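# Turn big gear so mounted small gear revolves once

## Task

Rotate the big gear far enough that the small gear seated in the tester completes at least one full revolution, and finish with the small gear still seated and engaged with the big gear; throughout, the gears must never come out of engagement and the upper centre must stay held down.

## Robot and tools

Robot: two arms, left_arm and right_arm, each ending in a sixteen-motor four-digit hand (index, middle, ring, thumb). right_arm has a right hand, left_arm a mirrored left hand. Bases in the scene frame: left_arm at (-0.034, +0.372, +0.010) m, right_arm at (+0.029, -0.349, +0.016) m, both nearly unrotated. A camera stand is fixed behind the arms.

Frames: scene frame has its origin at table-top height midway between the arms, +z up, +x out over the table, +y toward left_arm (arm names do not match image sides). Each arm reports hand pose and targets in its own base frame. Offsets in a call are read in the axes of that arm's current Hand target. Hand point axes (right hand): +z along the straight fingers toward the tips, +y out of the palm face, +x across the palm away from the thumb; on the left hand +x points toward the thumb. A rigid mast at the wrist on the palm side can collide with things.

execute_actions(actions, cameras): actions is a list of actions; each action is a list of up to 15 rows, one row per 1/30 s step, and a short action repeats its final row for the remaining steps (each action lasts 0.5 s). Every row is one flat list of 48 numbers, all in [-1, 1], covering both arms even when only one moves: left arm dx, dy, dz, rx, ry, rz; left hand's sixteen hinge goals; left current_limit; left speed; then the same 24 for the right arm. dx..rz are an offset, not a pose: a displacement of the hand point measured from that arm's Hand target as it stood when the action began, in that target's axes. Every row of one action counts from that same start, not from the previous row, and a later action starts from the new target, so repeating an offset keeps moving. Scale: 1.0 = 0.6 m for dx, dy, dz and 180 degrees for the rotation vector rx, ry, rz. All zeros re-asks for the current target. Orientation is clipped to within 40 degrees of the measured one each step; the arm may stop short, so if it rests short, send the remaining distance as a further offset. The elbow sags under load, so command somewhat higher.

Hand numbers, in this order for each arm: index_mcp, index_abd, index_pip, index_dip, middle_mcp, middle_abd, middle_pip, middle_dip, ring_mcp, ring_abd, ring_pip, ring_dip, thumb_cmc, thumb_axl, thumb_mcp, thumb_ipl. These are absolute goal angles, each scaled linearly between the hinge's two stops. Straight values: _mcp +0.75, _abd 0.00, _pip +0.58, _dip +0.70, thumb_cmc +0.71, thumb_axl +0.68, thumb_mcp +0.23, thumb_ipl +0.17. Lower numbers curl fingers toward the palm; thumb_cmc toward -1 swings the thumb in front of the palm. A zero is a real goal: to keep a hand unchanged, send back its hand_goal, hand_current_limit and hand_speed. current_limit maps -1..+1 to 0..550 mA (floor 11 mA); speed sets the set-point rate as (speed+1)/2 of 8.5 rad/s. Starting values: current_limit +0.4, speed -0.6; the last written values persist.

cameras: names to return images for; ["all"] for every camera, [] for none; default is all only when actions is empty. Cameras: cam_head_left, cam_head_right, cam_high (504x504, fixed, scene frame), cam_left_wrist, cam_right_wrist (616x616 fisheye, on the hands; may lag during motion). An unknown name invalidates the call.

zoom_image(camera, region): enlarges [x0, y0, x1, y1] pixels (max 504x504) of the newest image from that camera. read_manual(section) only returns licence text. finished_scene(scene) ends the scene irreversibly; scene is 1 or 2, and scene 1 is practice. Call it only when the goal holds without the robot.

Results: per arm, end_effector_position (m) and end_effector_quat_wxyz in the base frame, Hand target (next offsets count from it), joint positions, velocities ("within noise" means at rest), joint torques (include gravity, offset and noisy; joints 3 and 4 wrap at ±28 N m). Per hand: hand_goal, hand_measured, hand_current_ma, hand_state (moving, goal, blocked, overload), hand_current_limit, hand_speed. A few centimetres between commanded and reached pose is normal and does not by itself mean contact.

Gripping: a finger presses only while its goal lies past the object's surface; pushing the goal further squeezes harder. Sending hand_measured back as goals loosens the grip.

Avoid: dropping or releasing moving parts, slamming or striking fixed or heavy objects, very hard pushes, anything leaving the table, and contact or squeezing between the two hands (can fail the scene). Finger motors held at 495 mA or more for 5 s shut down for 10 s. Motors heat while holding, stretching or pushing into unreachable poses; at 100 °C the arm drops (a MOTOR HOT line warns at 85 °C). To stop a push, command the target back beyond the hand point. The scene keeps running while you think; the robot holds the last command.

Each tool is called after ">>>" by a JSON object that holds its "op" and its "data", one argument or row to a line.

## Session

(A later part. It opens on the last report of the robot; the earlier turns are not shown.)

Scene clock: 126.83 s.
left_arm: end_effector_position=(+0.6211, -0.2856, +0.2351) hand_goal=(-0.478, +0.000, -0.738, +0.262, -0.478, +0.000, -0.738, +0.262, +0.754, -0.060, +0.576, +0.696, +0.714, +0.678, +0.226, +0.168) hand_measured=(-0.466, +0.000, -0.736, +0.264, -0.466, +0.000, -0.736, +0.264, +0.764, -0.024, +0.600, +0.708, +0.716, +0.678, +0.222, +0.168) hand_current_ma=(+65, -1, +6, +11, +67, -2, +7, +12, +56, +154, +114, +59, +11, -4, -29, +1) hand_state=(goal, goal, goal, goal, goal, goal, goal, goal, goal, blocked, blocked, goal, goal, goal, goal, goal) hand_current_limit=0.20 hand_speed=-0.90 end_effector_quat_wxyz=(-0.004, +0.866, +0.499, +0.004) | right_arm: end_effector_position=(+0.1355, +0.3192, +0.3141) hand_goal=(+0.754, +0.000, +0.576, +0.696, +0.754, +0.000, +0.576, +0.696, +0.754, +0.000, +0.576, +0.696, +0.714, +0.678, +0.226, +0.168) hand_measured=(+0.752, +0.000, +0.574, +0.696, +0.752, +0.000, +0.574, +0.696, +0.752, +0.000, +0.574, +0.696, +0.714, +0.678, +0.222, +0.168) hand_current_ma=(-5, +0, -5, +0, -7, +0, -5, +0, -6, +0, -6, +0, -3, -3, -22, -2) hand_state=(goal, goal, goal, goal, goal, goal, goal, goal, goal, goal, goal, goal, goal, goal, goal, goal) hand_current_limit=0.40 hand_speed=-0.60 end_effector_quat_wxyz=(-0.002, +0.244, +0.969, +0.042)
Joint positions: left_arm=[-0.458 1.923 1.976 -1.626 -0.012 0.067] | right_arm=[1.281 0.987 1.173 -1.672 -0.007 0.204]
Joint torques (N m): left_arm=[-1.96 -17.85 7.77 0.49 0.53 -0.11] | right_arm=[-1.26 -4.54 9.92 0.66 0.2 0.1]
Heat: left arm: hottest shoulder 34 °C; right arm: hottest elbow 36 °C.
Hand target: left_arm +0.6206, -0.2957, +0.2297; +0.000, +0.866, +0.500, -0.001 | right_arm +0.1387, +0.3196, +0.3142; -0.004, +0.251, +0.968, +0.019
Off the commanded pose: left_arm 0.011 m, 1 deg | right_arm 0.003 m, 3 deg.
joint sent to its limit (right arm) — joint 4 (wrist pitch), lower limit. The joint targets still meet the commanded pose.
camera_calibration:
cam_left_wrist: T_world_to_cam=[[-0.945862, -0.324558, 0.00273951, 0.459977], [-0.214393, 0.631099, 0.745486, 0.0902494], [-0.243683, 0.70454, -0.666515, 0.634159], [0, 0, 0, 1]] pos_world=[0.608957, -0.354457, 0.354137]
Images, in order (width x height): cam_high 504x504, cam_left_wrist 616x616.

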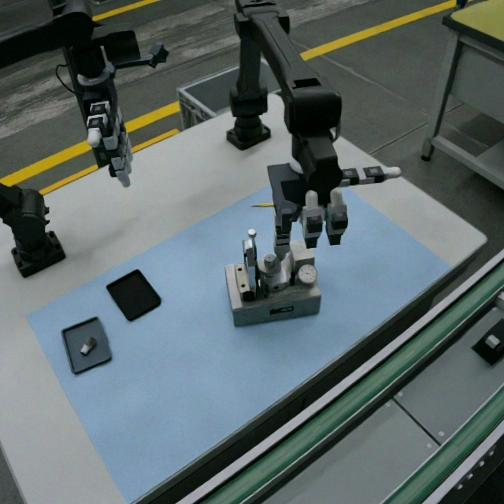

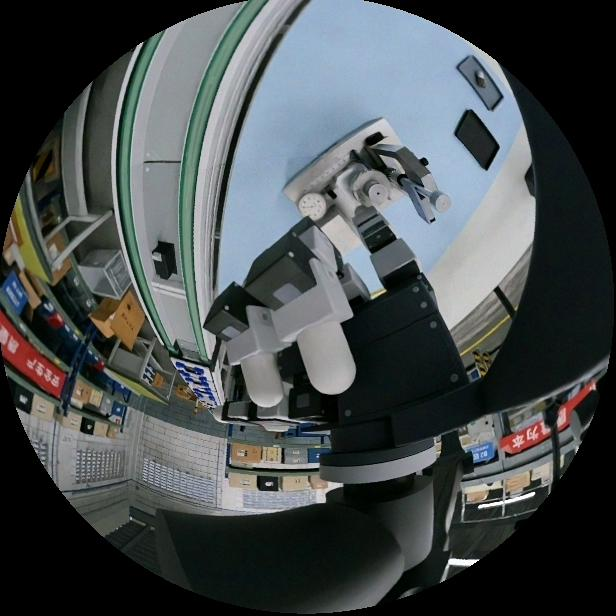

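>>> {"op": "execute_actions", "data": {
  "actions": [
    [[0,0,0,0,0,0,-0.479,0,-0.738,0.261,-0.479,0,-0.738,0.261,0.754,0.04,0.576,0.696,0.714,0.678,0.226,0.168,0.2,-0.9,0,0,0,0,0,0,0.754,0,0.576,0.696,0.754,0,0.576,0.696,0.754,0,0.576,0.696,0.714,0.678,0.226,0.168,0.4,-0.6]],
    [[0,0,-0.011,0,0,0,-0.479,0,-0.738,0.261,-0.479,0,-0.738,0.261,0.754,0.04,0.576,0.696,0.714,0.678,0.226,0.168,0.2,-0.9,0,0,0,0,0,0,0.754,0,0.576,0.696,0.754,0,0.576,0.696,0.754,0,0.576,0.696,0.714,0.678,0.226,0.168,0.4,-0.6]],
    [[0,0,0,0,0,0,-0.479,0,-0.738,0.261,-0.479,0,-0.738,0.261,0.754,-0.1,0.576,0.696,0.714,0.678,0.226,0.168,-0.2,-0.9,0,0,0,0,0,0,0.754,0,0.576,0.696,0.754,0,0.576,0.696,0.754,0,0.576,0.696,0.714,0.678,0.226,0.168,0.4,-0.6]]
  ],
  "cameras": ["cam_high","cam_left_wrist"]
}}

>>> {"op": "zoom_image", "data": {
  "camera": "cam_high",
  "region": [240, 220, 320, 300]
}}

>>> {"op": "zoom_image", "data": {
  "camera": "cam_left_wrist",
  "region": [345, 170, 395, 220]
}}

Scene clock: 130.77 s.
left_arm: end_effector_position=(+0.6207, -0.2865, +0.2350) hand_goal=(-0.478, +0.000, -0.738, +0.262, -0.478, +0.000, -0.738, +0.262, +0.754, -0.100, +0.576, +0.696, +0.714, +0.678, +0.226, +0.168) hand_measured=(-0.466, +0.000, -0.736, +0.264, -0.466, +0.000, -0.736, +0.264, +0.762, +0.014, +0.584, +0.702, +0.716, +0.678, +0.222, +0.168) hand_current_ma=(+65, -1, +6, +11, +67, -2, +7, +12, +39, +220, +40, +28, +11, -4, -29, +1) hand_state=(goal, goal, goal, goal, goal, goal, goal, goal, goal, blocked, goal, goal, goal, goal, goal, goal) hand_current_limit=-0.20 hand_speed=-0.90 end_effector_quat_wxyz=(-0.003, +0.866, +0.499, +0.002) | right_arm: end_effector_position=(+0.1355, +0.3192, +0.3141) hand_goal=(+0.754, +0.000, +0.576, +0.696, +0.754, +0.000, +0.576, +0.696, +0.754, +0.000, +0.576, +0.696, +0.714, +0.678, +0.226, +0.168) hand_measured=(+0.752, +0.000, +0.574, +0.696, +0.752, +0.000, +0.574, +0.696, +0.752, +0.000, +0.574, +0.696, +0.714, +0.678, +0.222, +0.168) hand_current_ma=(-5, +0, -5, +0, -7, +0, -5, +0, -6, +0, -6, +0, -3, -3, -22, -2) hand_state=(goal, goal, goal, goal, goal, goal, goal, goal, goal, goal, goal, goal, goal, goal, goal, goal) hand_current_limit=0.40 hand_speed=-0.60 end_effector_quat_wxyz=(-0.002, +0.244, +0.969, +0.042)
Joint positions: left_arm=[-0.458 1.923 1.976 -1.626 -0.006 0.067] | right_arm=[1.281 0.987 1.173 -1.672 -0.007 0.204]
Joint torques (N m): left_arm=[-1.96 -17.85 9.14 -0.09 0.31 -0.11] | right_arm=[-1.26 -4.54 9.94 0.65 0.2 0.1]
Heat: left arm: hottest shoulder 34 °C; right arm: hottest elbow 36 °C.
Hand target: left_arm +0.6206, -0.2957, +0.2363; +0.000, +0.866, +0.500, -0.001 | right_arm +0.1387, +0.3196, +0.3142; -0.004, +0.251, +0.968, +0.019
Off the commanded pose: left_arm 0.009 m, 0 deg | right_arm 0.003 m, 3 deg.
joint sent to its limit (right arm) — joint 4 (wrist pitch), lower limit. The joint targets still meet the commanded pose.
camera_calibration:
cam_left_wrist: T_world_to_cam=[[-0.945869, -0.324476, 0.00682754, 0.458369], [-0.212446, 0.634924, 0.74279, 0.0913198], [-0.245352, 0.701132, -0.669489, 0.63541], [0, 0, 0, 1]] pos_world=[0.608857, -0.354758, 0.354439]
Images, in order (width x height): cam_high 504x504, cam_left_wrist 616x616.

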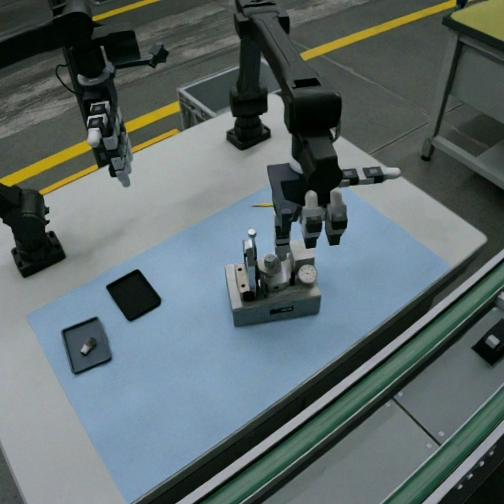

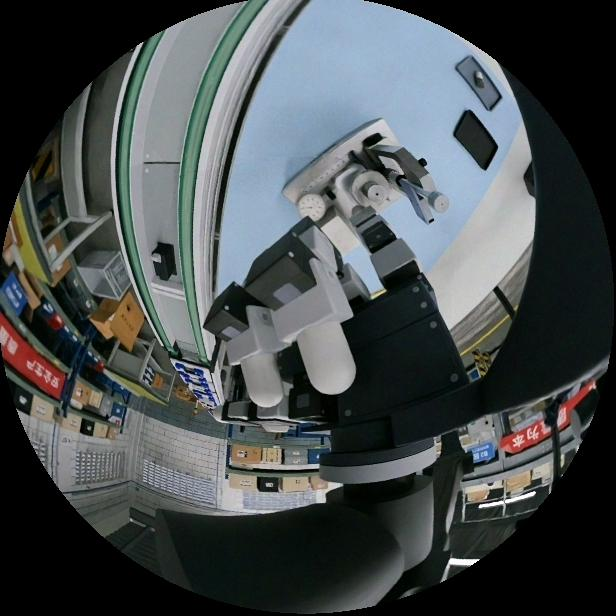

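Scaled by 6.300.

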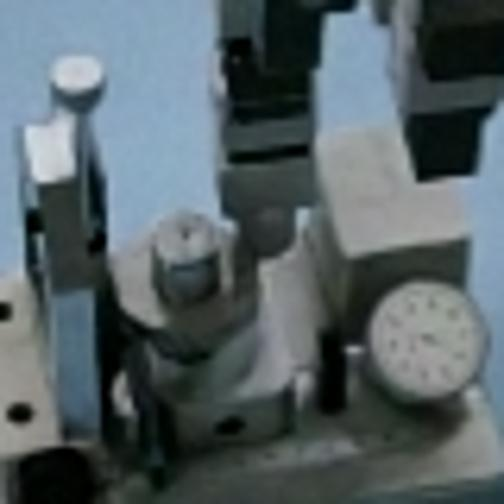

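Scaled by 10.080 from the camera's 616x616 image, which has a finer 880x880 frame.

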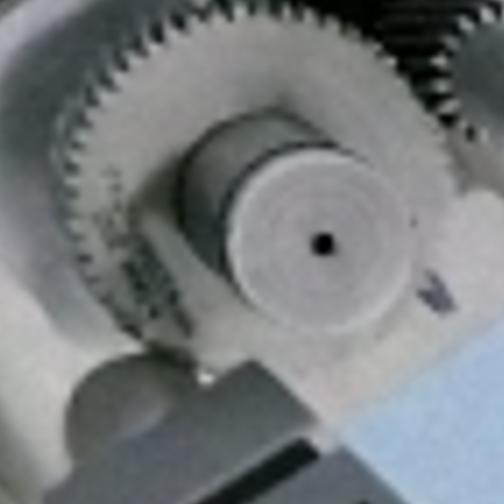

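>>> {"op": "execute_actions", "data": {
  "actions": [
    [[0,0,-0.004,0,0,0,-0.479,0,-0.738,0.261,-0.479,0,-0.738,0.261,0.765,0.06,0.576,0.696,0.714,0.678,0.226,0.168,0.2,-0.9,0,0,0,0,0,0,0.754,0,0.576,0.696,0.754,0,0.576,0.696,0.754,0,0.576,0.696,0.714,0.678,0.226,0.168,0.4,-0.6]],
    [[0,0,-0.006,0,0,0,-0.479,0,-0.738,0.261,-0.479,0,-0.738,0.261,0.765,0.06,0.576,0.696,0.714,0.678,0.226,0.168,0.2,-0.9,0,0,0,0,0,0,0.754,0,0.576,0.696,0.754,0,0.576,0.696,0.754,0,0.576,0.696,0.714,0.678,0.226,0.168,0.4,-0.6]]
  ],
  "cameras": []
}}

Scene clock: 136.80 s.
left_arm: end_effector_position=(+0.6171, -0.2858, +0.2337) hand_goal=(-0.478, +0.000, -0.738, +0.262, -0.478, +0.000, -0.738, +0.262, +0.766, +0.060, +0.576, +0.696, +0.714, +0.678, +0.226, +0.168) hand_measured=(-0.466, +0.000, -0.736, +0.264, -0.466, +0.000, -0.736, +0.264, +0.766, +0.056, +0.578, +0.698, +0.716, +0.678, +0.222, +0.168) hand_current_ma=(+65, -1, +6, +11, +67, -2, +7, +12, +0, -15, +12, +14, +11, -4, -29, +1) hand_state=(goal, goal, goal, goal, goal, goal, goal, goal, goal, goal, goal, goal, goal, goal, goal, goal) hand_current_limit=0.20 hand_speed=-0.90 end_effector_quat_wxyz=(-0.007, +0.866, +0.499, -0.004) | right_arm: end_effector_position=(+0.1355, +0.3192, +0.3141) hand_goal=(+0.754, +0.000, +0.576, +0.696, +0.754, +0.000, +0.576, +0.696, +0.754, +0.000, +0.576, +0.696, +0.714, +0.678, +0.226, +0.168) hand_measured=(+0.752, +0.000, +0.574, +0.696, +0.752, +0.000, +0.574, +0.696, +0.752, +0.000, +0.574, +0.696, +0.714, +0.678, +0.222, +0.168) hand_current_ma=(-5, +0, -5, +0, -7, +0, -5, +0, -6, +0, -6, +0, -3, -3, -22, -2) hand_state=(goal, goal, goal, goal, goal, goal, goal, goal, goal, goal, goal, goal, goal, goal, goal, goal) hand_current_limit=0.40 hand_speed=-0.60 end_effector_quat_wxyz=(-0.002, +0.244, +0.969, +0.042)
Joint positions: left_arm=[-0.458 1.923 1.976 -1.64 -0.001 0.067] | right_arm=[1.281 0.987 1.173 -1.672 -0.007 0.204]
Joint torques (N m): left_arm=[-2.08 -17.61 10.32 -0.21 0.12 -0.11] | right_arm=[-1.26 -4.54 9.92 0.66 0.2 0.1]
Heat: left arm: hottest shoulder 34 °C; right arm: hottest elbow 36 °C.
Hand target: left_arm +0.6206, -0.2957, +0.2423; +0.000, +0.866, +0.500, -0.001 | right_arm +0.1387, +0.3196, +0.3142; -0.004, +0.251, +0.968, +0.019
Off the commanded pose: left_arm 0.014 m, 1 deg | right_arm 0.003 m, 3 deg.
joint sent to its limit (right arm) — joint 4 (wrist pitch), lower limit. The joint targets still meet the commanded pose.
No camera images: "cameras" was empty.

>>> {"op": "execute_actions", "data": {
  "actions": [
    [[0,0,-0.016,0,0,0,-0.479,0,-0.738,0.261,-0.479,0,-0.738,0.261,0.765,0.06,0.576,0.696,0.714,0.678,0.226,0.168,0.2,-0.9,0,0,0,0,0,0,0.754,0,0.576,0.696,0.754,0,0.576,0.696,0.754,0,0.576,0.696,0.714,0.678,0.226,0.168,0.4,-0.6]]
  ],
  "cameras": []
}}

Scene clock: 138.13 s.
left_arm: end_effector_position=(+0.6152, -0.2849, +0.2399) hand_goal=(-0.478, +0.000, -0.738, +0.262, -0.478, +0.000, -0.738, +0.262, +0.766, +0.060, +0.576, +0.696, +0.714, +0.678, +0.226, +0.168) hand_measured=(-0.466, +0.000, -0.736, +0.264, -0.466, +0.000, -0.736, +0.264, +0.766, +0.056, +0.578, +0.698, +0.716, +0.678, +0.222, +0.168) hand_current_ma=(+65, -1, +6, +11, +67, -2, +7, +12, -2, -15, +11, +14, +10, -4, -29, +1) hand_state=(goal, goal, goal, goal, goal, goal, goal, goal, goal, goal, goal, goal, goal, goal, goal, goal) hand_current_limit=0.20 hand_speed=-0.90 end_effector_quat_wxyz=(-0.010, +0.866, +0.499, -0.006) | right_arm: end_effector_position=(+0.1355, +0.3192, +0.3141) hand_goal=(+0.754, +0.000, +0.576, +0.696, +0.754, +0.000, +0.576, +0.696, +0.754, +0.000, +0.576, +0.696, +0.714, +0.678, +0.226, +0.168) hand_measured=(+0.752, +0.000, +0.574, +0.696, +0.752, +0.000, +0.574, +0.696, +0.752, +0.000, +0.574, +0.696, +0.714, +0.678, +0.222, +0.168) hand_current_ma=(-5, +0, -5, +0, -7, +0, -5, +0, -6, +0, -6, +0, -3, -3, -22, -2) hand_state=(goal, goal, goal, goal, goal, goal, goal, goal, goal, goal, goal, goal, goal, goal, goal, goal) hand_current_limit=0.40 hand_speed=-0.60 end_effector_quat_wxyz=(-0.002, +0.244, +0.969, +0.042)
Joint positions: left_arm=[-0.458 1.924 1.995 -1.666 -0.001 0.067] | right_arm=[1.281 0.987 1.173 -1.672 -0.007 0.204]
Joint torques (N m): left_arm=[-2.02 -17.67 10.95 -0.23 0.12 -0.11] | right_arm=[-1.26 -4.48 9.94 0.64 0.2 0.1]
Heat: left arm: hottest shoulder 34 °C; right arm: hottest elbow 36 °C.
Hand target: left_arm +0.6207, -0.2957, +0.2518; +0.000, +0.866, +0.500, -0.001 | right_arm +0.1387, +0.3196, +0.3142; -0.004, +0.251, +0.968, +0.019
Off the commanded pose: left_arm 0.017 m, 1 deg | right_arm 0.003 m, 3 deg.
joint sent to its limit (right arm) — joint 4 (wrist pitch), lower limit. The joint targets still meet the commanded pose.
No camera images: "cameras" was empty.

>>> {"op": "execute_actions", "data": {
  "actions": [
    [[0,0,0,0,0,0,-0.479,0,-0.738,0.261,-0.479,0,-0.738,0.261,0.70,0.06,0.576,0.696,0.714,0.678,0.226,0.168,0.2,-0.9,0,0,0,0,0,0,0.754,0,0.576,0.696,0.754,0,0.576,0.696,0.754,0,0.576,0.696,0.714,0.678,0.226,0.168,0.4,-0.6]],
    [[0,0,0,0,0,0,-0.479,0,-0.738,0.261,-0.479,0,-0.738,0.261,0.70,-0.12,0.576,0.696,0.714,0.678,0.226,0.168,-0.2,-0.9,0,0,0,0,0,0,0.754,0,0.576,0.696,0.754,0,0.576,0.696,0.754,0,0.576,0.696,0.714,0.678,0.226,0.168,0.4,-0.6]],
    [[0,0,0,0,0,0,-0.479,0,-0.738,0.261,-0.479,0,-0.738,0.261,0.70,-0.12,0.576,0.696,0.714,0.678,0.226,0.168,-0.2,-0.9,0,0,0,0,0,0,0.754,0,0.576,0.696,0.754,0,0.576,0.696,0.754,0,0.576,0.696,0.714,0.678,0.226,0.168,0.4,-0.6]]
  ],
  "cameras": ["cam_high","cam_left_wrist"]
}}

>>> {"op": "zoom_image", "data": {
  "camera": "cam_high",
  "region": [240, 220, 320, 300]
}}

>>> {"op": "zoom_image", "data": {
  "camera": "cam_left_wrist",
  "region": [345, 170, 395, 220]
}}

Scene clock: 141.57 s.
left_arm: end_effector_position=(+0.6153, -0.2840, +0.2399) hand_goal=(-0.478, +0.000, -0.738, +0.262, -0.478, +0.000, -0.738, +0.262, +0.700, -0.120, +0.576, +0.696, +0.714, +0.678, +0.226, +0.168) hand_measured=(-0.466, +0.000, -0.736, +0.264, -0.466, +0.000, -0.736, +0.264, +0.704, +0.026, +0.578, +0.698, +0.716, +0.678, +0.222, +0.168) hand_current_ma=(+65, -1, +6, +11, +67, -2, +7, +12, +17, +220, +12, +14, +10, -4, -29, +1) hand_state=(goal, goal, goal, goal, goal, goal, goal, goal, goal, blocked, goal, goal, goal, goal, goal, goal) hand_current_limit=-0.20 hand_speed=-0.90 end_effector_quat_wxyz=(-0.012, +0.866, +0.500, -0.005) | right_arm: end_effector_position=(+0.1355, +0.3192, +0.3141) hand_goal=(+0.754, +0.000, +0.576, +0.696, +0.754, +0.000, +0.576, +0.696, +0.754, +0.000, +0.576, +0.696, +0.714, +0.678, +0.226, +0.168) hand_measured=(+0.752, +0.000, +0.574, +0.696, +0.752, +0.000, +0.574, +0.696, +0.752, +0.000, +0.574, +0.696, +0.714, +0.678, +0.222, +0.168) hand_current_ma=(-5, +0, -5, +0, -7, +0, -5, +0, -6, +0, -6, +0, -3, -3, -22, -2) hand_state=(goal, goal, goal, goal, goal, goal, goal, goal, goal, goal, goal, goal, goal, goal, goal, goal) hand_current_limit=0.40 hand_speed=-0.60 end_effector_quat_wxyz=(-0.002, +0.244, +0.969, +0.042)
Joint positions: left_arm=[-0.458 1.924 1.995 -1.667 -0.005 0.066] | right_arm=[1.281 0.987 1.173 -1.672 -0.007 0.204]
Joint torques (N m): left_arm=[-1.96 -17.61 10.96 -0.14 0.28 -0.11] | right_arm=[-1.26 -4.54 9.92 0.66 0.2 0.1]
Heat: left arm: hottest shoulder 35 °C; right arm: hottest elbow 36 °C.
Hand target: left_arm +0.6207, -0.2957, +0.2518; +0.000, +0.866, +0.500, -0.001 | right_arm +0.1387, +0.3196, +0.3142; -0.004, +0.251, +0.968, +0.019
Off the commanded pose: left_arm 0.018 m, 1 deg | right_arm 0.003 m, 3 deg.
joint sent to its limit (right arm) — joint 4 (wrist pitch), lower limit. The joint targets still meet the commanded pose.
camera_calibration:
cam_left_wrist: T_world_to_cam=[[-0.945156, -0.325753, 0.0237512, 0.449182], [-0.197482, 0.627874, 0.752845, 0.0712651], [-0.260155, 0.706866, -0.657769, 0.643591], [0, 0, 0, 1]] pos_world=[0.606054, -0.353356, 0.359014]
Images, in order (width x height): cam_high 504x504, cam_left_wrist 616x616.

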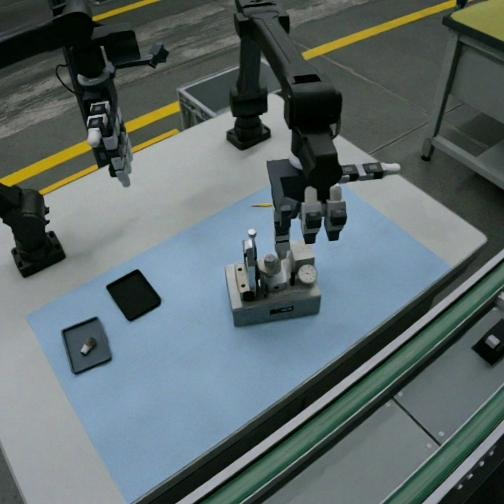

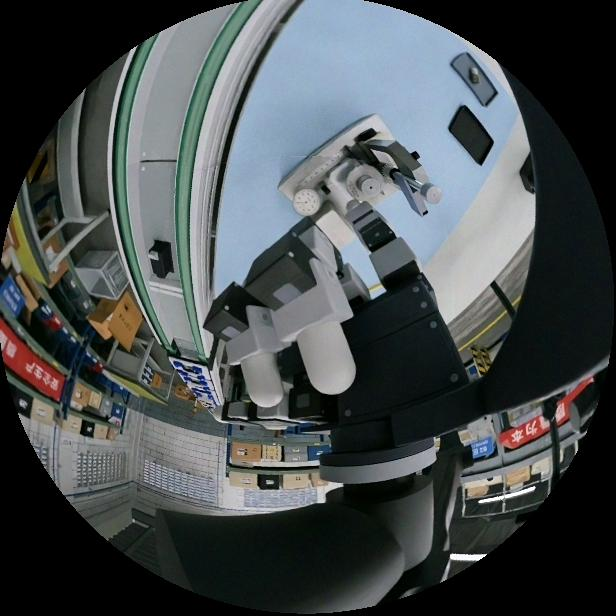

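Scaled by 6.300.

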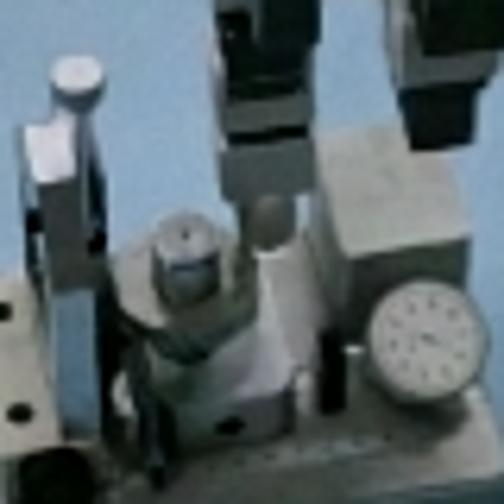

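Scaled by 10.080 from the camera's 616x616 image, which has a finer 880x880 frame.

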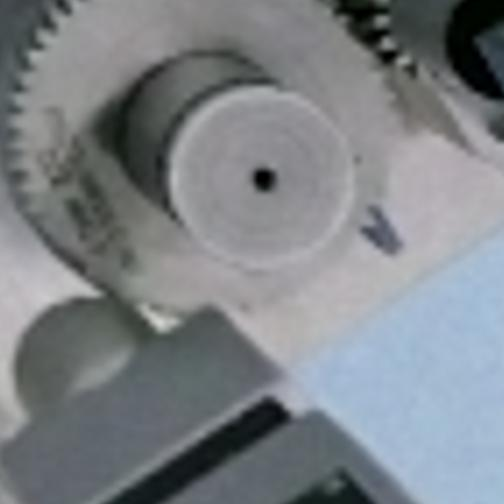

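>>> {"op": "execute_actions", "data": {
  "actions": [
    [[0,0,0,0,0,0,-0.479,0,-0.738,0.261,-0.479,0,-0.738,0.261,0.70,-0.06,0.576,0.696,0.714,0.678,0.226,0.168,-0.2,-0.9,0,0,0,0,0,0,0.754,0,0.576,0.696,0.754,0,0.576,0.696,0.754,0,0.576,0.696,0.714,0.678,0.226,0.168,0.4,-0.6]]
  ],
  "cameras": ["cam_head_left","cam_head_right","cam_right_wrist","cam_high"]
}}

>>> {"op": "zoom_image", "data": {
  "camera": "cam_head_left",
  "region": [190, 180, 280, 270]
}}

>>> {"op": "zoom_image", "data": {
  "camera": "cam_head_right",
  "region": [190, 180, 280, 270]
}}

Scene clock: 146.40 s.
left_arm: end_effector_position=(+0.6153, -0.2840, +0.2399) hand_goal=(-0.478, +0.000, -0.738, +0.262, -0.478, +0.000, -0.738, +0.262, +0.700, -0.060, +0.576, +0.696, +0.714, +0.678, +0.226, +0.168) hand_measured=(-0.466, +0.000, -0.736, +0.264, -0.466, +0.000, -0.736, +0.264, +0.704, +0.026, +0.578, +0.698, +0.716, +0.678, +0.222, +0.168) hand_current_ma=(+65, -1, +6, +11, +67, -2, +7, +12, +17, +220, +12, +14, +10, -4, -29, +1) hand_state=(goal, goal, goal, goal, goal, goal, goal, goal, goal, blocked, goal, goal, goal, goal, goal, goal) hand_current_limit=-0.20 hand_speed=-0.90 end_effector_quat_wxyz=(-0.012, +0.866, +0.500, -0.005) | right_arm: end_effector_position=(+0.1355, +0.3192, +0.3141) hand_goal=(+0.754, +0.000, +0.576, +0.696, +0.754, +0.000, +0.576, +0.696, +0.754, +0.000, +0.576, +0.696, +0.714, +0.678, +0.226, +0.168) hand_measured=(+0.752, +0.000, +0.574, +0.696, +0.752, +0.000, +0.574, +0.696, +0.752, +0.000, +0.574, +0.696, +0.714, +0.678, +0.222, +0.168) hand_current_ma=(-5, +0, -5, +0, -7, +0, -5, +0, -6, +0, -6, +0, -3, -3, -22, -2) hand_state=(goal, goal, goal, goal, goal, goal, goal, goal, goal, goal, goal, goal, goal, goal, goal, goal) hand_current_limit=0.40 hand_speed=-0.60 end_effector_quat_wxyz=(-0.002, +0.244, +0.969, +0.042)
Joint positions: left_arm=[-0.458 1.924 1.995 -1.667 -0.005 0.066] | right_arm=[1.281 0.987 1.173 -1.672 -0.007 0.204]
Joint torques (N m): left_arm=[-2.08 -17.61 10.96 -0.17 0.28 -0.09] | right_arm=[-1.26 -4.54 9.92 0.65 0.2 0.11]
Heat: left arm: hottest shoulder 35 °C; right arm: hottest elbow 36 °C.
Hand target: left_arm +0.6207, -0.2957, +0.2518; +0.000, +0.866, +0.500, -0.001 | right_arm +0.1387, +0.3196, +0.3142; -0.004, +0.251, +0.968, +0.019
Off the commanded pose: left_arm 0.018 m, 1 deg | right_arm 0.003 m, 3 deg.
joint sent to its limit (right arm) — joint 4 (wrist pitch), lower limit. The joint targets still meet the commanded pose.
camera_calibration:
cam_right_wrist: T_world_to_cam=[[0.985394, 0.170245, 0.00386853, -0.154307], [0.121608, -0.719416, 0.683851, -0.0500392], [0.119205, -0.673393, -0.729611, 0.551876], [0, 0, 0, 1]] pos_world=[0.0923518, 0.3619, 0.437471]
Images, in order (width x height): cam_head_left 504x504, cam_head_right 504x504, cam_high 504x504, cam_right_wrist 616x616.

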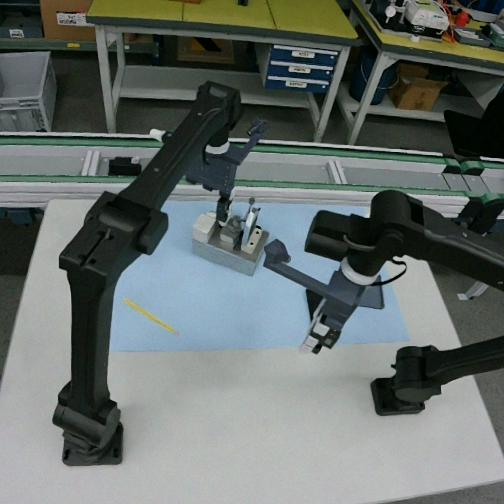

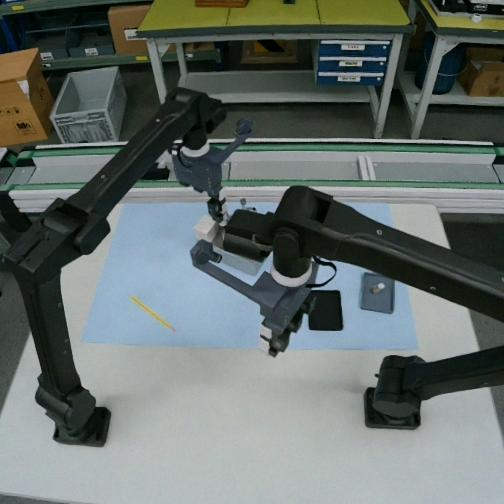

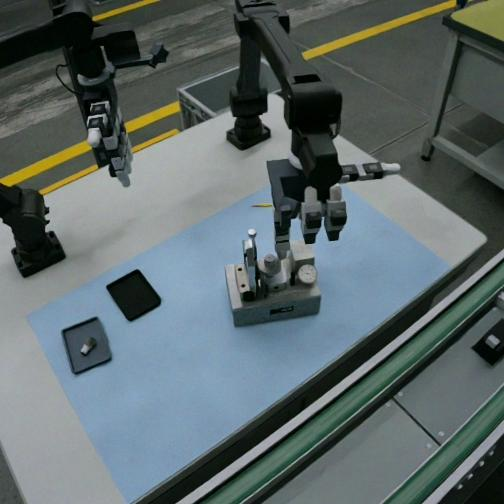

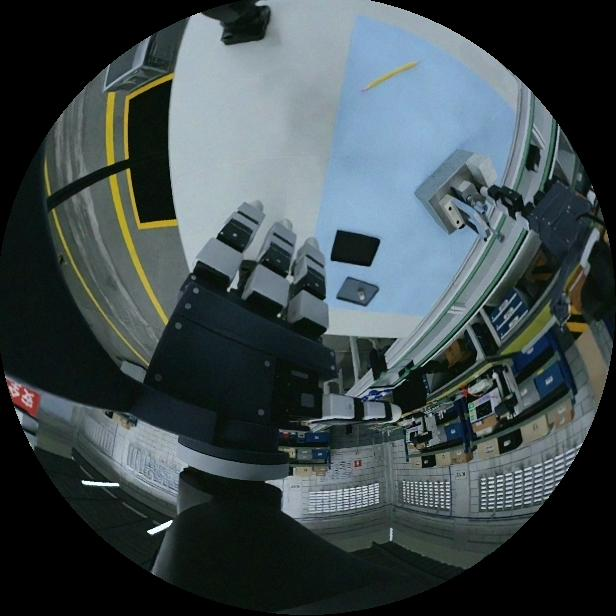

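Scaled by 5.600.

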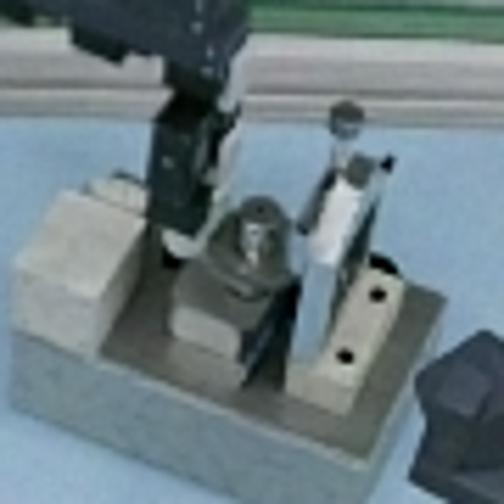

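Scaled by 5.600.

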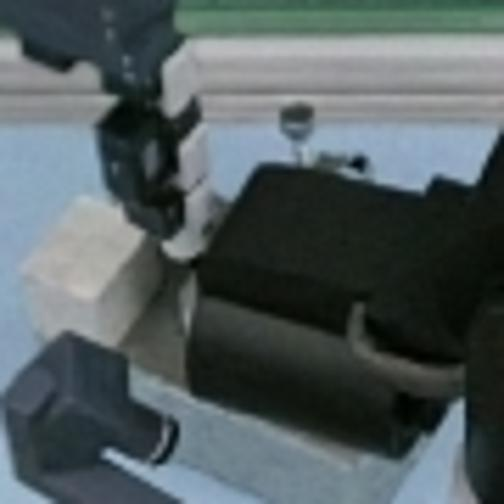

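>>> {"op": "execute_actions", "data": {
  "actions": [
    [[0,0,0,0,0,0,-0.479,0,-0.738,0.261,-0.479,0,-0.738,0.261,0.70,0.08,0.576,0.696,0.714,0.678,0.226,0.168,0.2,-0.9,0,0,0,0,0,0,0.754,0,0.576,0.696,0.754,0,0.576,0.696,0.754,0,0.576,0.696,0.714,0.678,0.226,0.168,0.4,-0.6]],
    [[0,0.01,-0.03,0,0,0,-0.479,0,-0.738,0.261,-0.479,0,-0.738,0.261,0.70,0.08,0.576,0.696,0.714,0.678,0.226,0.168,0.2,-0.9,0,0,0,0,0,0,0.754,0,0.576,0.696,0.754,0,0.576,0.696,0.754,0,0.576,0.696,0.714,0.678,0.226,0.168,0.4,-0.6]],
    [[0,0.01,0,0,0,0,-0.479,0,-0.738,0.261,-0.479,0,-0.738,0.261,0.70,0.08,0.576,0.696,0.714,0.678,0.226,0.168,0.2,-0.9,0,0,0,0,0,0,0.754,0,0.576,0.696,0.754,0,0.576,0.696,0.754,0,0.576,0.696,0.714,0.678,0.226,0.168,0.4,-0.6]]
  ],
  "cameras": ["cam_head_left","cam_high","cam_left_wrist"]
}}

>>> {"op": "zoom_image", "data": {
  "camera": "cam_head_left",
  "region": [200, 180, 270, 250]
}}

>>> {"op": "zoom_image", "data": {
  "camera": "cam_high",
  "region": [240, 220, 310, 290]
}}

>>> {"op": "zoom_image", "data": {
  "camera": "cam_left_wrist",
  "region": [335, 160, 405, 230]
}}

Scene clock: 152.87 s.
left_arm: end_effector_position=(+0.6247, -0.2894, +0.2634) hand_goal=(-0.478, +0.000, -0.738, +0.262, -0.478, +0.000, -0.738, +0.262, +0.700, +0.080, +0.576, +0.696, +0.714, +0.678, +0.226, +0.168) hand_measured=(-0.466, +0.000, -0.736, +0.264, -0.466, +0.000, -0.736, +0.264, +0.702, +0.076, +0.578, +0.698, +0.716, +0.678, +0.222, +0.168) hand_current_ma=(+65, -1, +6, +11, +67, -2, +7, +12, +6, -15, +11, +13, +10, -4, -29, +1) hand_state=(goal, goal, goal, goal, goal, goal, goal, goal, goal, goal, goal, goal, goal, goal, goal, goal) hand_current_limit=0.20 hand_speed=-0.90 end_effector_quat_wxyz=(+0.005, +0.866, +0.500, +0.003) | right_arm: end_effector_position=(+0.1355, +0.3192, +0.3141) hand_goal=(+0.754, +0.000, +0.576, +0.696, +0.754, +0.000, +0.576, +0.696, +0.754, +0.000, +0.576, +0.696, +0.714, +0.678, +0.226, +0.168) hand_measured=(+0.752, +0.000, +0.574, +0.696, +0.752, +0.000, +0.574, +0.696, +0.752, +0.000, +0.574, +0.696, +0.714, +0.678, +0.222, +0.168) hand_current_ma=(-5, +0, -5, +0, -7, +0, -5, +0, -6, +0, -6, +0, -3, -3, -22, -2) hand_state=(goal, goal, goal, goal, goal, goal, goal, goal, goal, goal, goal, goal, goal, goal, goal, goal) hand_current_limit=0.40 hand_speed=-0.60 end_effector_quat_wxyz=(-0.002, +0.244, +0.969, +0.042)
Joint positions: left_arm=[-0.458 1.936 2.067 -1.691 -0.001 0.066] | right_arm=[1.281 0.987 1.173 -1.672 -0.007 0.204]
Joint torques (N m): left_arm=[-2.08 -16.91 11.15 -0.1 0.08 -0.1] | right_arm=[-1.26 -4.54 9.92 0.65 0.2 0.11]
Heat: left arm: hottest shoulder 35 °C; right arm: hottest elbow 36 °C.
Hand target: left_arm +0.6310, -0.3017, +0.2698; +0.000, +0.866, +0.500, -0.001 | right_arm +0.1387, +0.3196, +0.3142; -0.004, +0.251, +0.968, +0.019
Off the commanded pose: left_arm 0.015 m, 1 deg | right_arm 0.003 m, 3 deg.
joint sent to its limit (left arm) — joint 4 (wrist pitch), lower limit. The joint targets still meet the commanded pose.
joint sent to its limit (right arm) — joint 4 (wrist pitch), lower limit. The joint targets still meet the commanded pose.
camera_calibration:
cam_left_wrist: T_world_to_cam=[[-0.94553, -0.325534, 0.000905878, 0.462082], [-0.220572, 0.642702, 0.733677, 0.0825631], [-0.239419, 0.693514, -0.679498, 0.654232], [0, 0, 0, 1]] pos_world=[0.611759, -0.356359, 0.383556]
Images, in order (width x height): cam_head_left 504x504, cam_high 504x504, cam_left_wrist 616x616.

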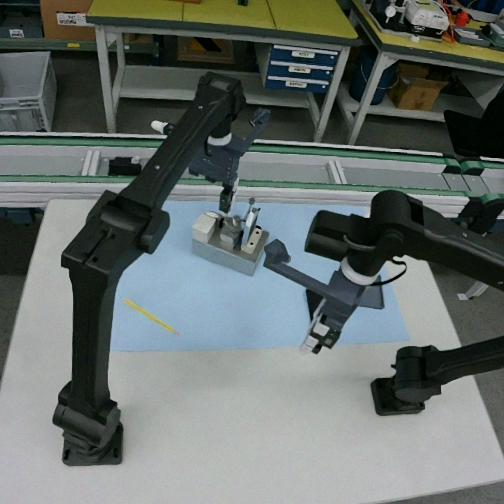

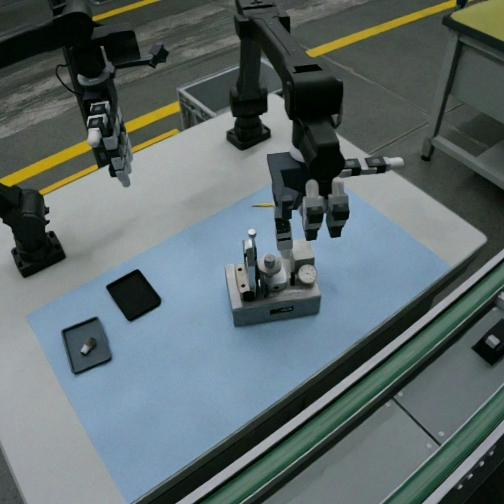

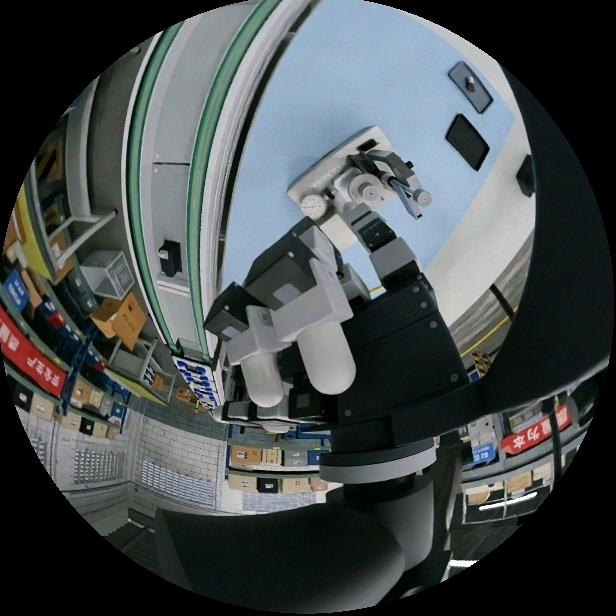

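Scaled by 7.200.

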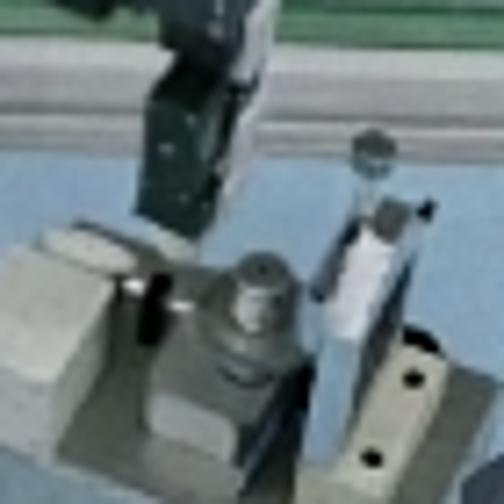

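Scaled by 7.200.

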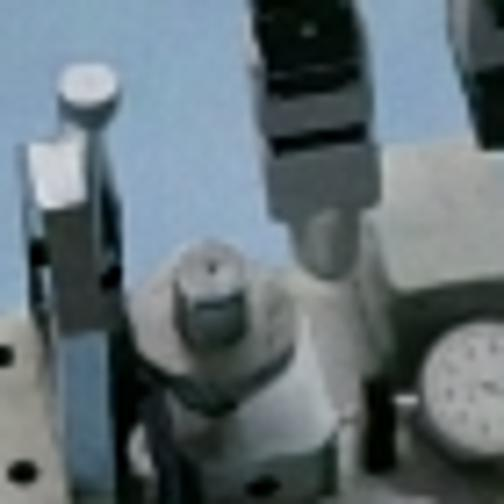

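Scaled by 7.200 from the camera's 616x616 image, which has a finer 880x880 frame.

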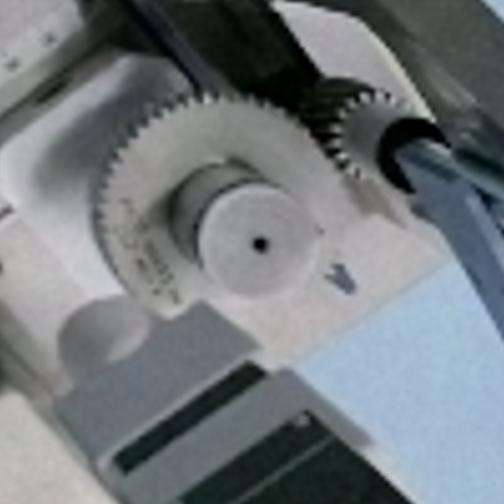

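>>> {"op": "execute_actions", "data": {
  "actions": [
    [[0,0,0.0133,0,0,0,-0.479,0,-0.738,0.261,-0.479,0,-0.738,0.261,0.72,0.06,0.576,0.696,0.714,0.678,0.226,0.168,0.2,-0.9,0,0,0,0,0,0,0.754,0,0.576,0.696,0.754,0,0.576,0.696,0.754,0,0.576,0.696,0.714,0.678,0.226,0.168,0.4,-0.6]],
    [[0,0,0,0,0,0,-0.479,0,-0.738,0.261,-0.479,0,-0.738,0.261,0.72,-0.12,0.576,0.696,0.714,0.678,0.226,0.168,-0.2,-0.9,0,0,0,0,0,0,0.754,0,0.576,0.696,0.754,0,0.576,0.696,0.754,0,0.576,0.696,0.714,0.678,0.226,0.168,0.4,-0.6]],
    [[0,0,0,0,0,0,-0.479,0,-0.738,0.261,-0.479,0,-0.738,0.261,0.72,-0.12,0.576,0.696,0.714,0.678,0.226,0.168,-0.2,-0.9,0,0,0,0,0,0,0.754,0,0.576,0.696,0.754,0,0.576,0.696,0.754,0,0.576,0.696,0.714,0.678,0.226,0.168,0.4,-0.6]]
  ],
  "cameras": ["cam_head_left","cam_high","cam_left_wrist"]
}}

>>> {"op": "zoom_image", "data": {
  "camera": "cam_high",
  "region": [240, 220, 310, 290]
}}

>>> {"op": "zoom_image", "data": {
  "camera": "cam_left_wrist",
  "region": [335, 160, 405, 230]
}}

Scene clock: 157.43 s.
left_arm: end_effector_position=(+0.6262, -0.2893, +0.2567) hand_goal=(-0.478, +0.000, -0.738, +0.262, -0.478, +0.000, -0.738, +0.262, +0.720, -0.120, +0.576, +0.696, +0.714, +0.678, +0.226, +0.168) hand_measured=(-0.466, +0.000, -0.736, +0.264, -0.466, +0.000, -0.736, +0.264, +0.716, -0.076, +0.578, +0.698, +0.716, +0.678, +0.222, +0.168) hand_current_ma=(+65, -1, +6, +11, +67, -2, +7, +12, -19, +188, +10, +12, +10, -4, -29, +1) hand_state=(goal, goal, goal, goal, goal, goal, goal, goal, goal, blocked, goal, goal, goal, goal, goal, goal) hand_current_limit=-0.20 hand_speed=-0.90 end_effector_quat_wxyz=(-0.001, +0.866, +0.500, +0.002) | right_arm: end_effector_position=(+0.1355, +0.3192, +0.3141) hand_goal=(+0.754, +0.000, +0.576, +0.696, +0.754, +0.000, +0.576, +0.696, +0.754, +0.000, +0.576, +0.696, +0.714, +0.678, +0.226, +0.168) hand_measured=(+0.752, +0.000, +0.574, +0.696, +0.752, +0.000, +0.574, +0.696, +0.752, +0.000, +0.574, +0.696, +0.714, +0.678, +0.222, +0.168) hand_current_ma=(-5, +0, -5, +0, -7, +0, -5, +0, -6, +0, -6, +0, -3, -3, -22, -2) hand_state=(goal, goal, goal, goal, goal, goal, goal, goal, goal, goal, goal, goal, goal, goal, goal, goal) hand_current_limit=0.40 hand_speed=-0.60 end_effector_quat_wxyz=(-0.002, +0.244, +0.969, +0.042)
Joint positions: left_arm=[-0.458 1.946 2.067 -1.691 -0.005 0.065] | right_arm=[1.281 0.987 1.173 -1.672 -0.007 0.204]
Joint torques (N m): left_arm=[-2.08 -17.38 10.77 -0.09 0.25 -0.1] | right_arm=[-1.26 -4.54 9.94 0.65 0.2 0.1]
Heat: left arm: hottest shoulder 34 °C; right arm: hottest elbow 36 °C.
Hand target: left_arm +0.6310, -0.3017, +0.2618; +0.000, +0.866, +0.500, -0.001 | right_arm +0.1387, +0.3196, +0.3142; -0.004, +0.251, +0.968, +0.019
Off the commanded pose: left_arm 0.014 m, 0 deg | right_arm 0.003 m, 3 deg.
joint sent to its limit (left arm) — joint 4 (wrist pitch), lower limit. The joint targets still meet the commanded pose.
joint sent to its limit (right arm) — joint 4 (wrist pitch), lower limit. The joint targets still meet the commanded pose.
camera_calibration:
cam_left_wrist: T_world_to_cam=[[-0.94513, -0.326654, 0.00517678, 0.46194], [-0.215868, 0.636322, 0.740604, 0.081218], [-0.245215, 0.69885, -0.671921, 0.65303], [0, 0, 0, 1]] pos_world=[0.614259, -0.357157, 0.376243]
Images, in order (width x height): cam_head_left 504x504, cam_high 504x504, cam_left_wrist 616x616.

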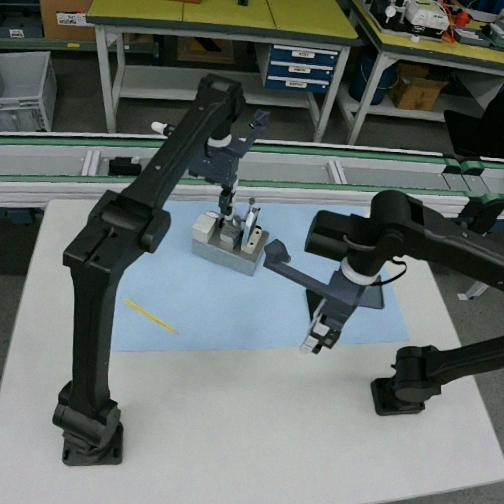

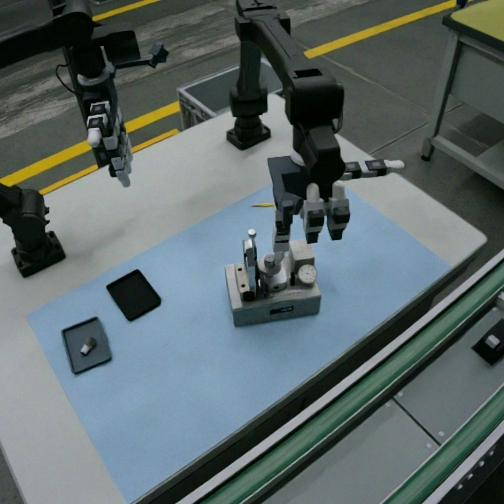

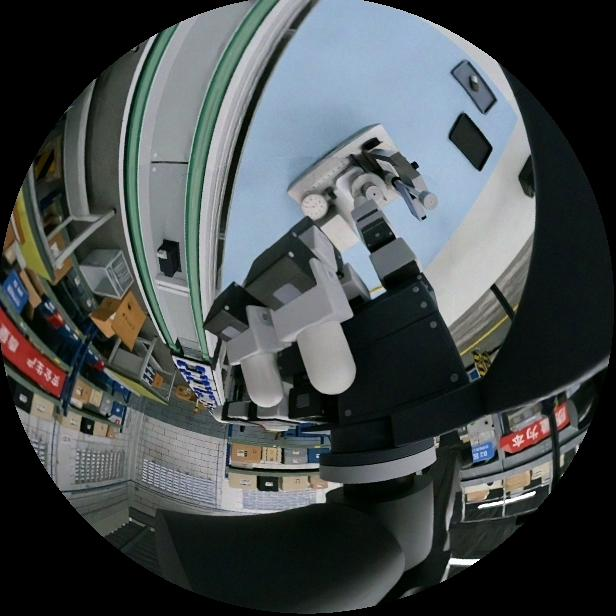

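Scaled by 7.200.

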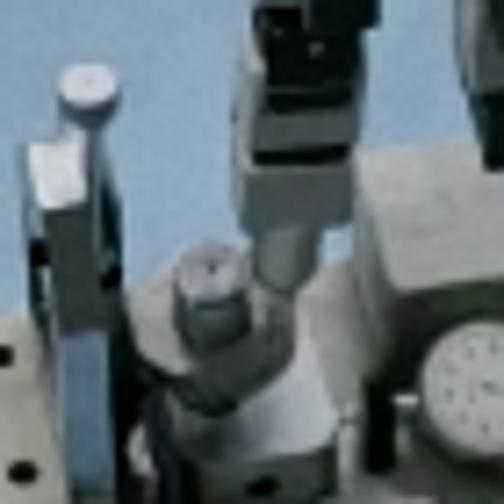

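Scaled by 7.200 from the camera's 616x616 image, which has a finer 880x880 frame.

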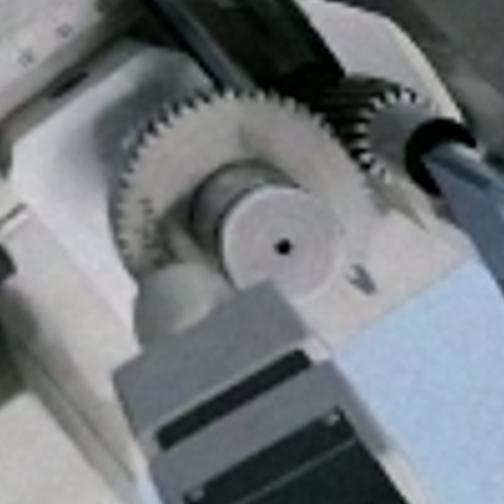

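>>> {"op": "execute_actions", "data": {
  "actions": [
    [[0,0,0,0,0,0,-0.479,0,-0.738,0.261,-0.479,0,-0.738,0.261,0.65,-0.14,0.576,0.696,0.714,0.678,0.226,0.168,0.2,-0.95,0,0,0,0,0,0,0.754,0,0.576,0.696,0.754,0,0.576,0.696,0.754,0,0.576,0.696,0.714,0.678,0.226,0.168,0.4,-0.6]],
    [[0,0,0,0,0,0,-0.479,0,-0.738,0.261,-0.479,0,-0.738,0.261,0.62,-0.14,0.576,0.696,0.714,0.678,0.226,0.168,0.2,-0.95,0,0,0,0,0,0,0.754,0,0.576,0.696,0.754,0,0.576,0.696,0.754,0,0.576,0.696,0.714,0.678,0.226,0.168,0.4,-0.6]]
  ],
  "cameras": ["cam_left_wrist"]
}}

>>> {"op": "zoom_image", "data": {
  "camera": "cam_left_wrist",
  "region": [335, 160, 405, 230]
}}

Scene clock: 160.30 s.
left_arm: end_effector_position=(+0.6255, -0.2884, +0.2563) hand_goal=(-0.478, +0.000, -0.738, +0.262, -0.478, +0.000, -0.738, +0.262, +0.620, -0.140, +0.576, +0.696, +0.714, +0.678, +0.226, +0.168) hand_measured=(-0.466, +0.000, -0.736, +0.264, -0.466, +0.000, -0.736, +0.264, +0.688, -0.086, +0.596, +0.704, +0.716, +0.678, +0.222, +0.168) hand_current_ma=(+65, -1, +6, +11, +67, -2, +7, +12, +330, +235, +98, +43, +10, -4, -29, +1) hand_state=(goal, goal, goal, goal, goal, goal, goal, goal, blocked, blocked, goal, goal, goal, goal, goal, goal) hand_current_limit=0.20 hand_speed=-0.95 end_effector_quat_wxyz=(-0.003, +0.866, +0.500, +0.002) | right_arm: end_effector_position=(+0.1355, +0.3192, +0.3141) hand_goal=(+0.754, +0.000, +0.576, +0.696, +0.754, +0.000, +0.576, +0.696, +0.754, +0.000, +0.576, +0.696, +0.714, +0.678, +0.226, +0.168) hand_measured=(+0.752, +0.000, +0.574, +0.696, +0.752, +0.000, +0.574, +0.696, +0.752, +0.000, +0.574, +0.696, +0.714, +0.678, +0.222, +0.168) hand_current_ma=(-5, +0, -5, +0, -7, +0, -5, +0, -6, +0, -6, +0, -3, -3, -22, -2) hand_state=(goal, goal, goal, goal, goal, goal, goal, goal, goal, goal, goal, goal, goal, goal, goal, goal) hand_current_limit=0.40 hand_speed=-0.60 end_effector_quat_wxyz=(-0.002, +0.244, +0.969, +0.042)
Joint positions: left_arm=[-0.458 1.946 2.067 -1.695 -0.008 0.065] | right_arm=[1.281 0.987 1.173 -1.672 -0.007 0.204]
Joint torques (N m): left_arm=[-2.14 -17.38 10.71 0.06 0.37 -0.1] | right_arm=[-1.32 -4.54 9.94 0.65 0.2 0.1]
Heat: left arm: hottest shoulder 35 °C; right arm: hottest elbow 36 °C.
Hand target: left_arm +0.6310, -0.3017, +0.2618; +0.000, +0.866, +0.500, -0.001 | right_arm +0.1387, +0.3196, +0.3142; -0.004, +0.251, +0.968, +0.019
Off the commanded pose: left_arm 0.015 m, 1 deg | right_arm 0.003 m, 3 deg.
joint sent to its limit (left arm) — joint 4 (wrist pitch), lower limit. The joint targets still meet the commanded pose.
joint sent to its limit (right arm) — joint 4 (wrist pitch), lower limit. The joint targets still meet the commanded pose.
camera_calibration:
cam_left_wrist: T_world_to_cam=[[-0.94511, -0.326691, 0.00626373, 0.46123], [-0.213926, 0.633146, 0.743883, 0.0778314], [-0.246986, 0.701712, -0.66828, 0.653056], [0, 0, 0, 1]] pos_world=[0.613859, -0.356856, 0.375638]
Images, in order (width x height): cam_left_wrist 616x616.

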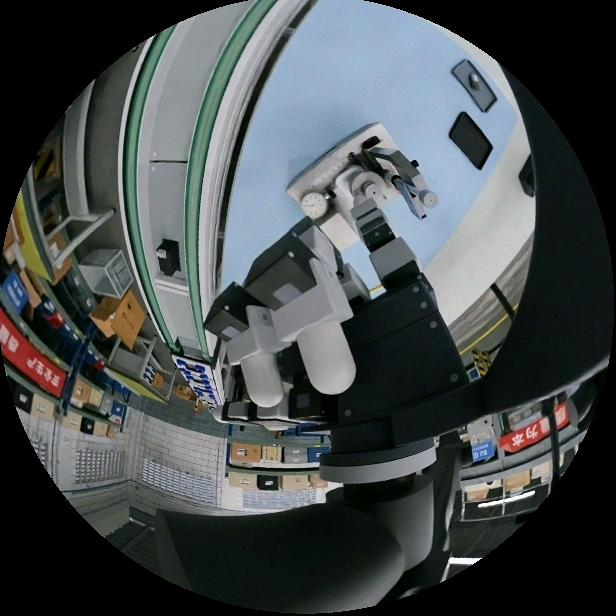

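Scaled by 7.200 from the camera's 616x616 image, which has a finer 880x880 frame.

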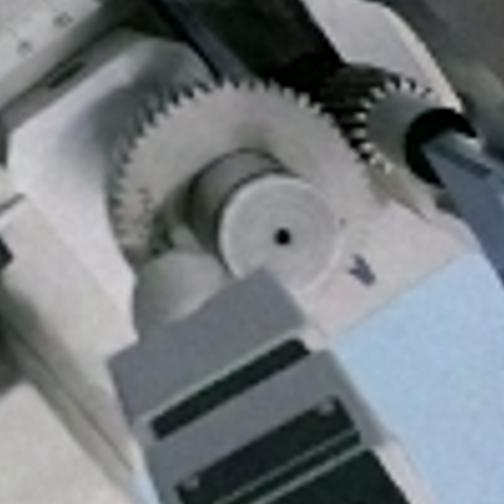

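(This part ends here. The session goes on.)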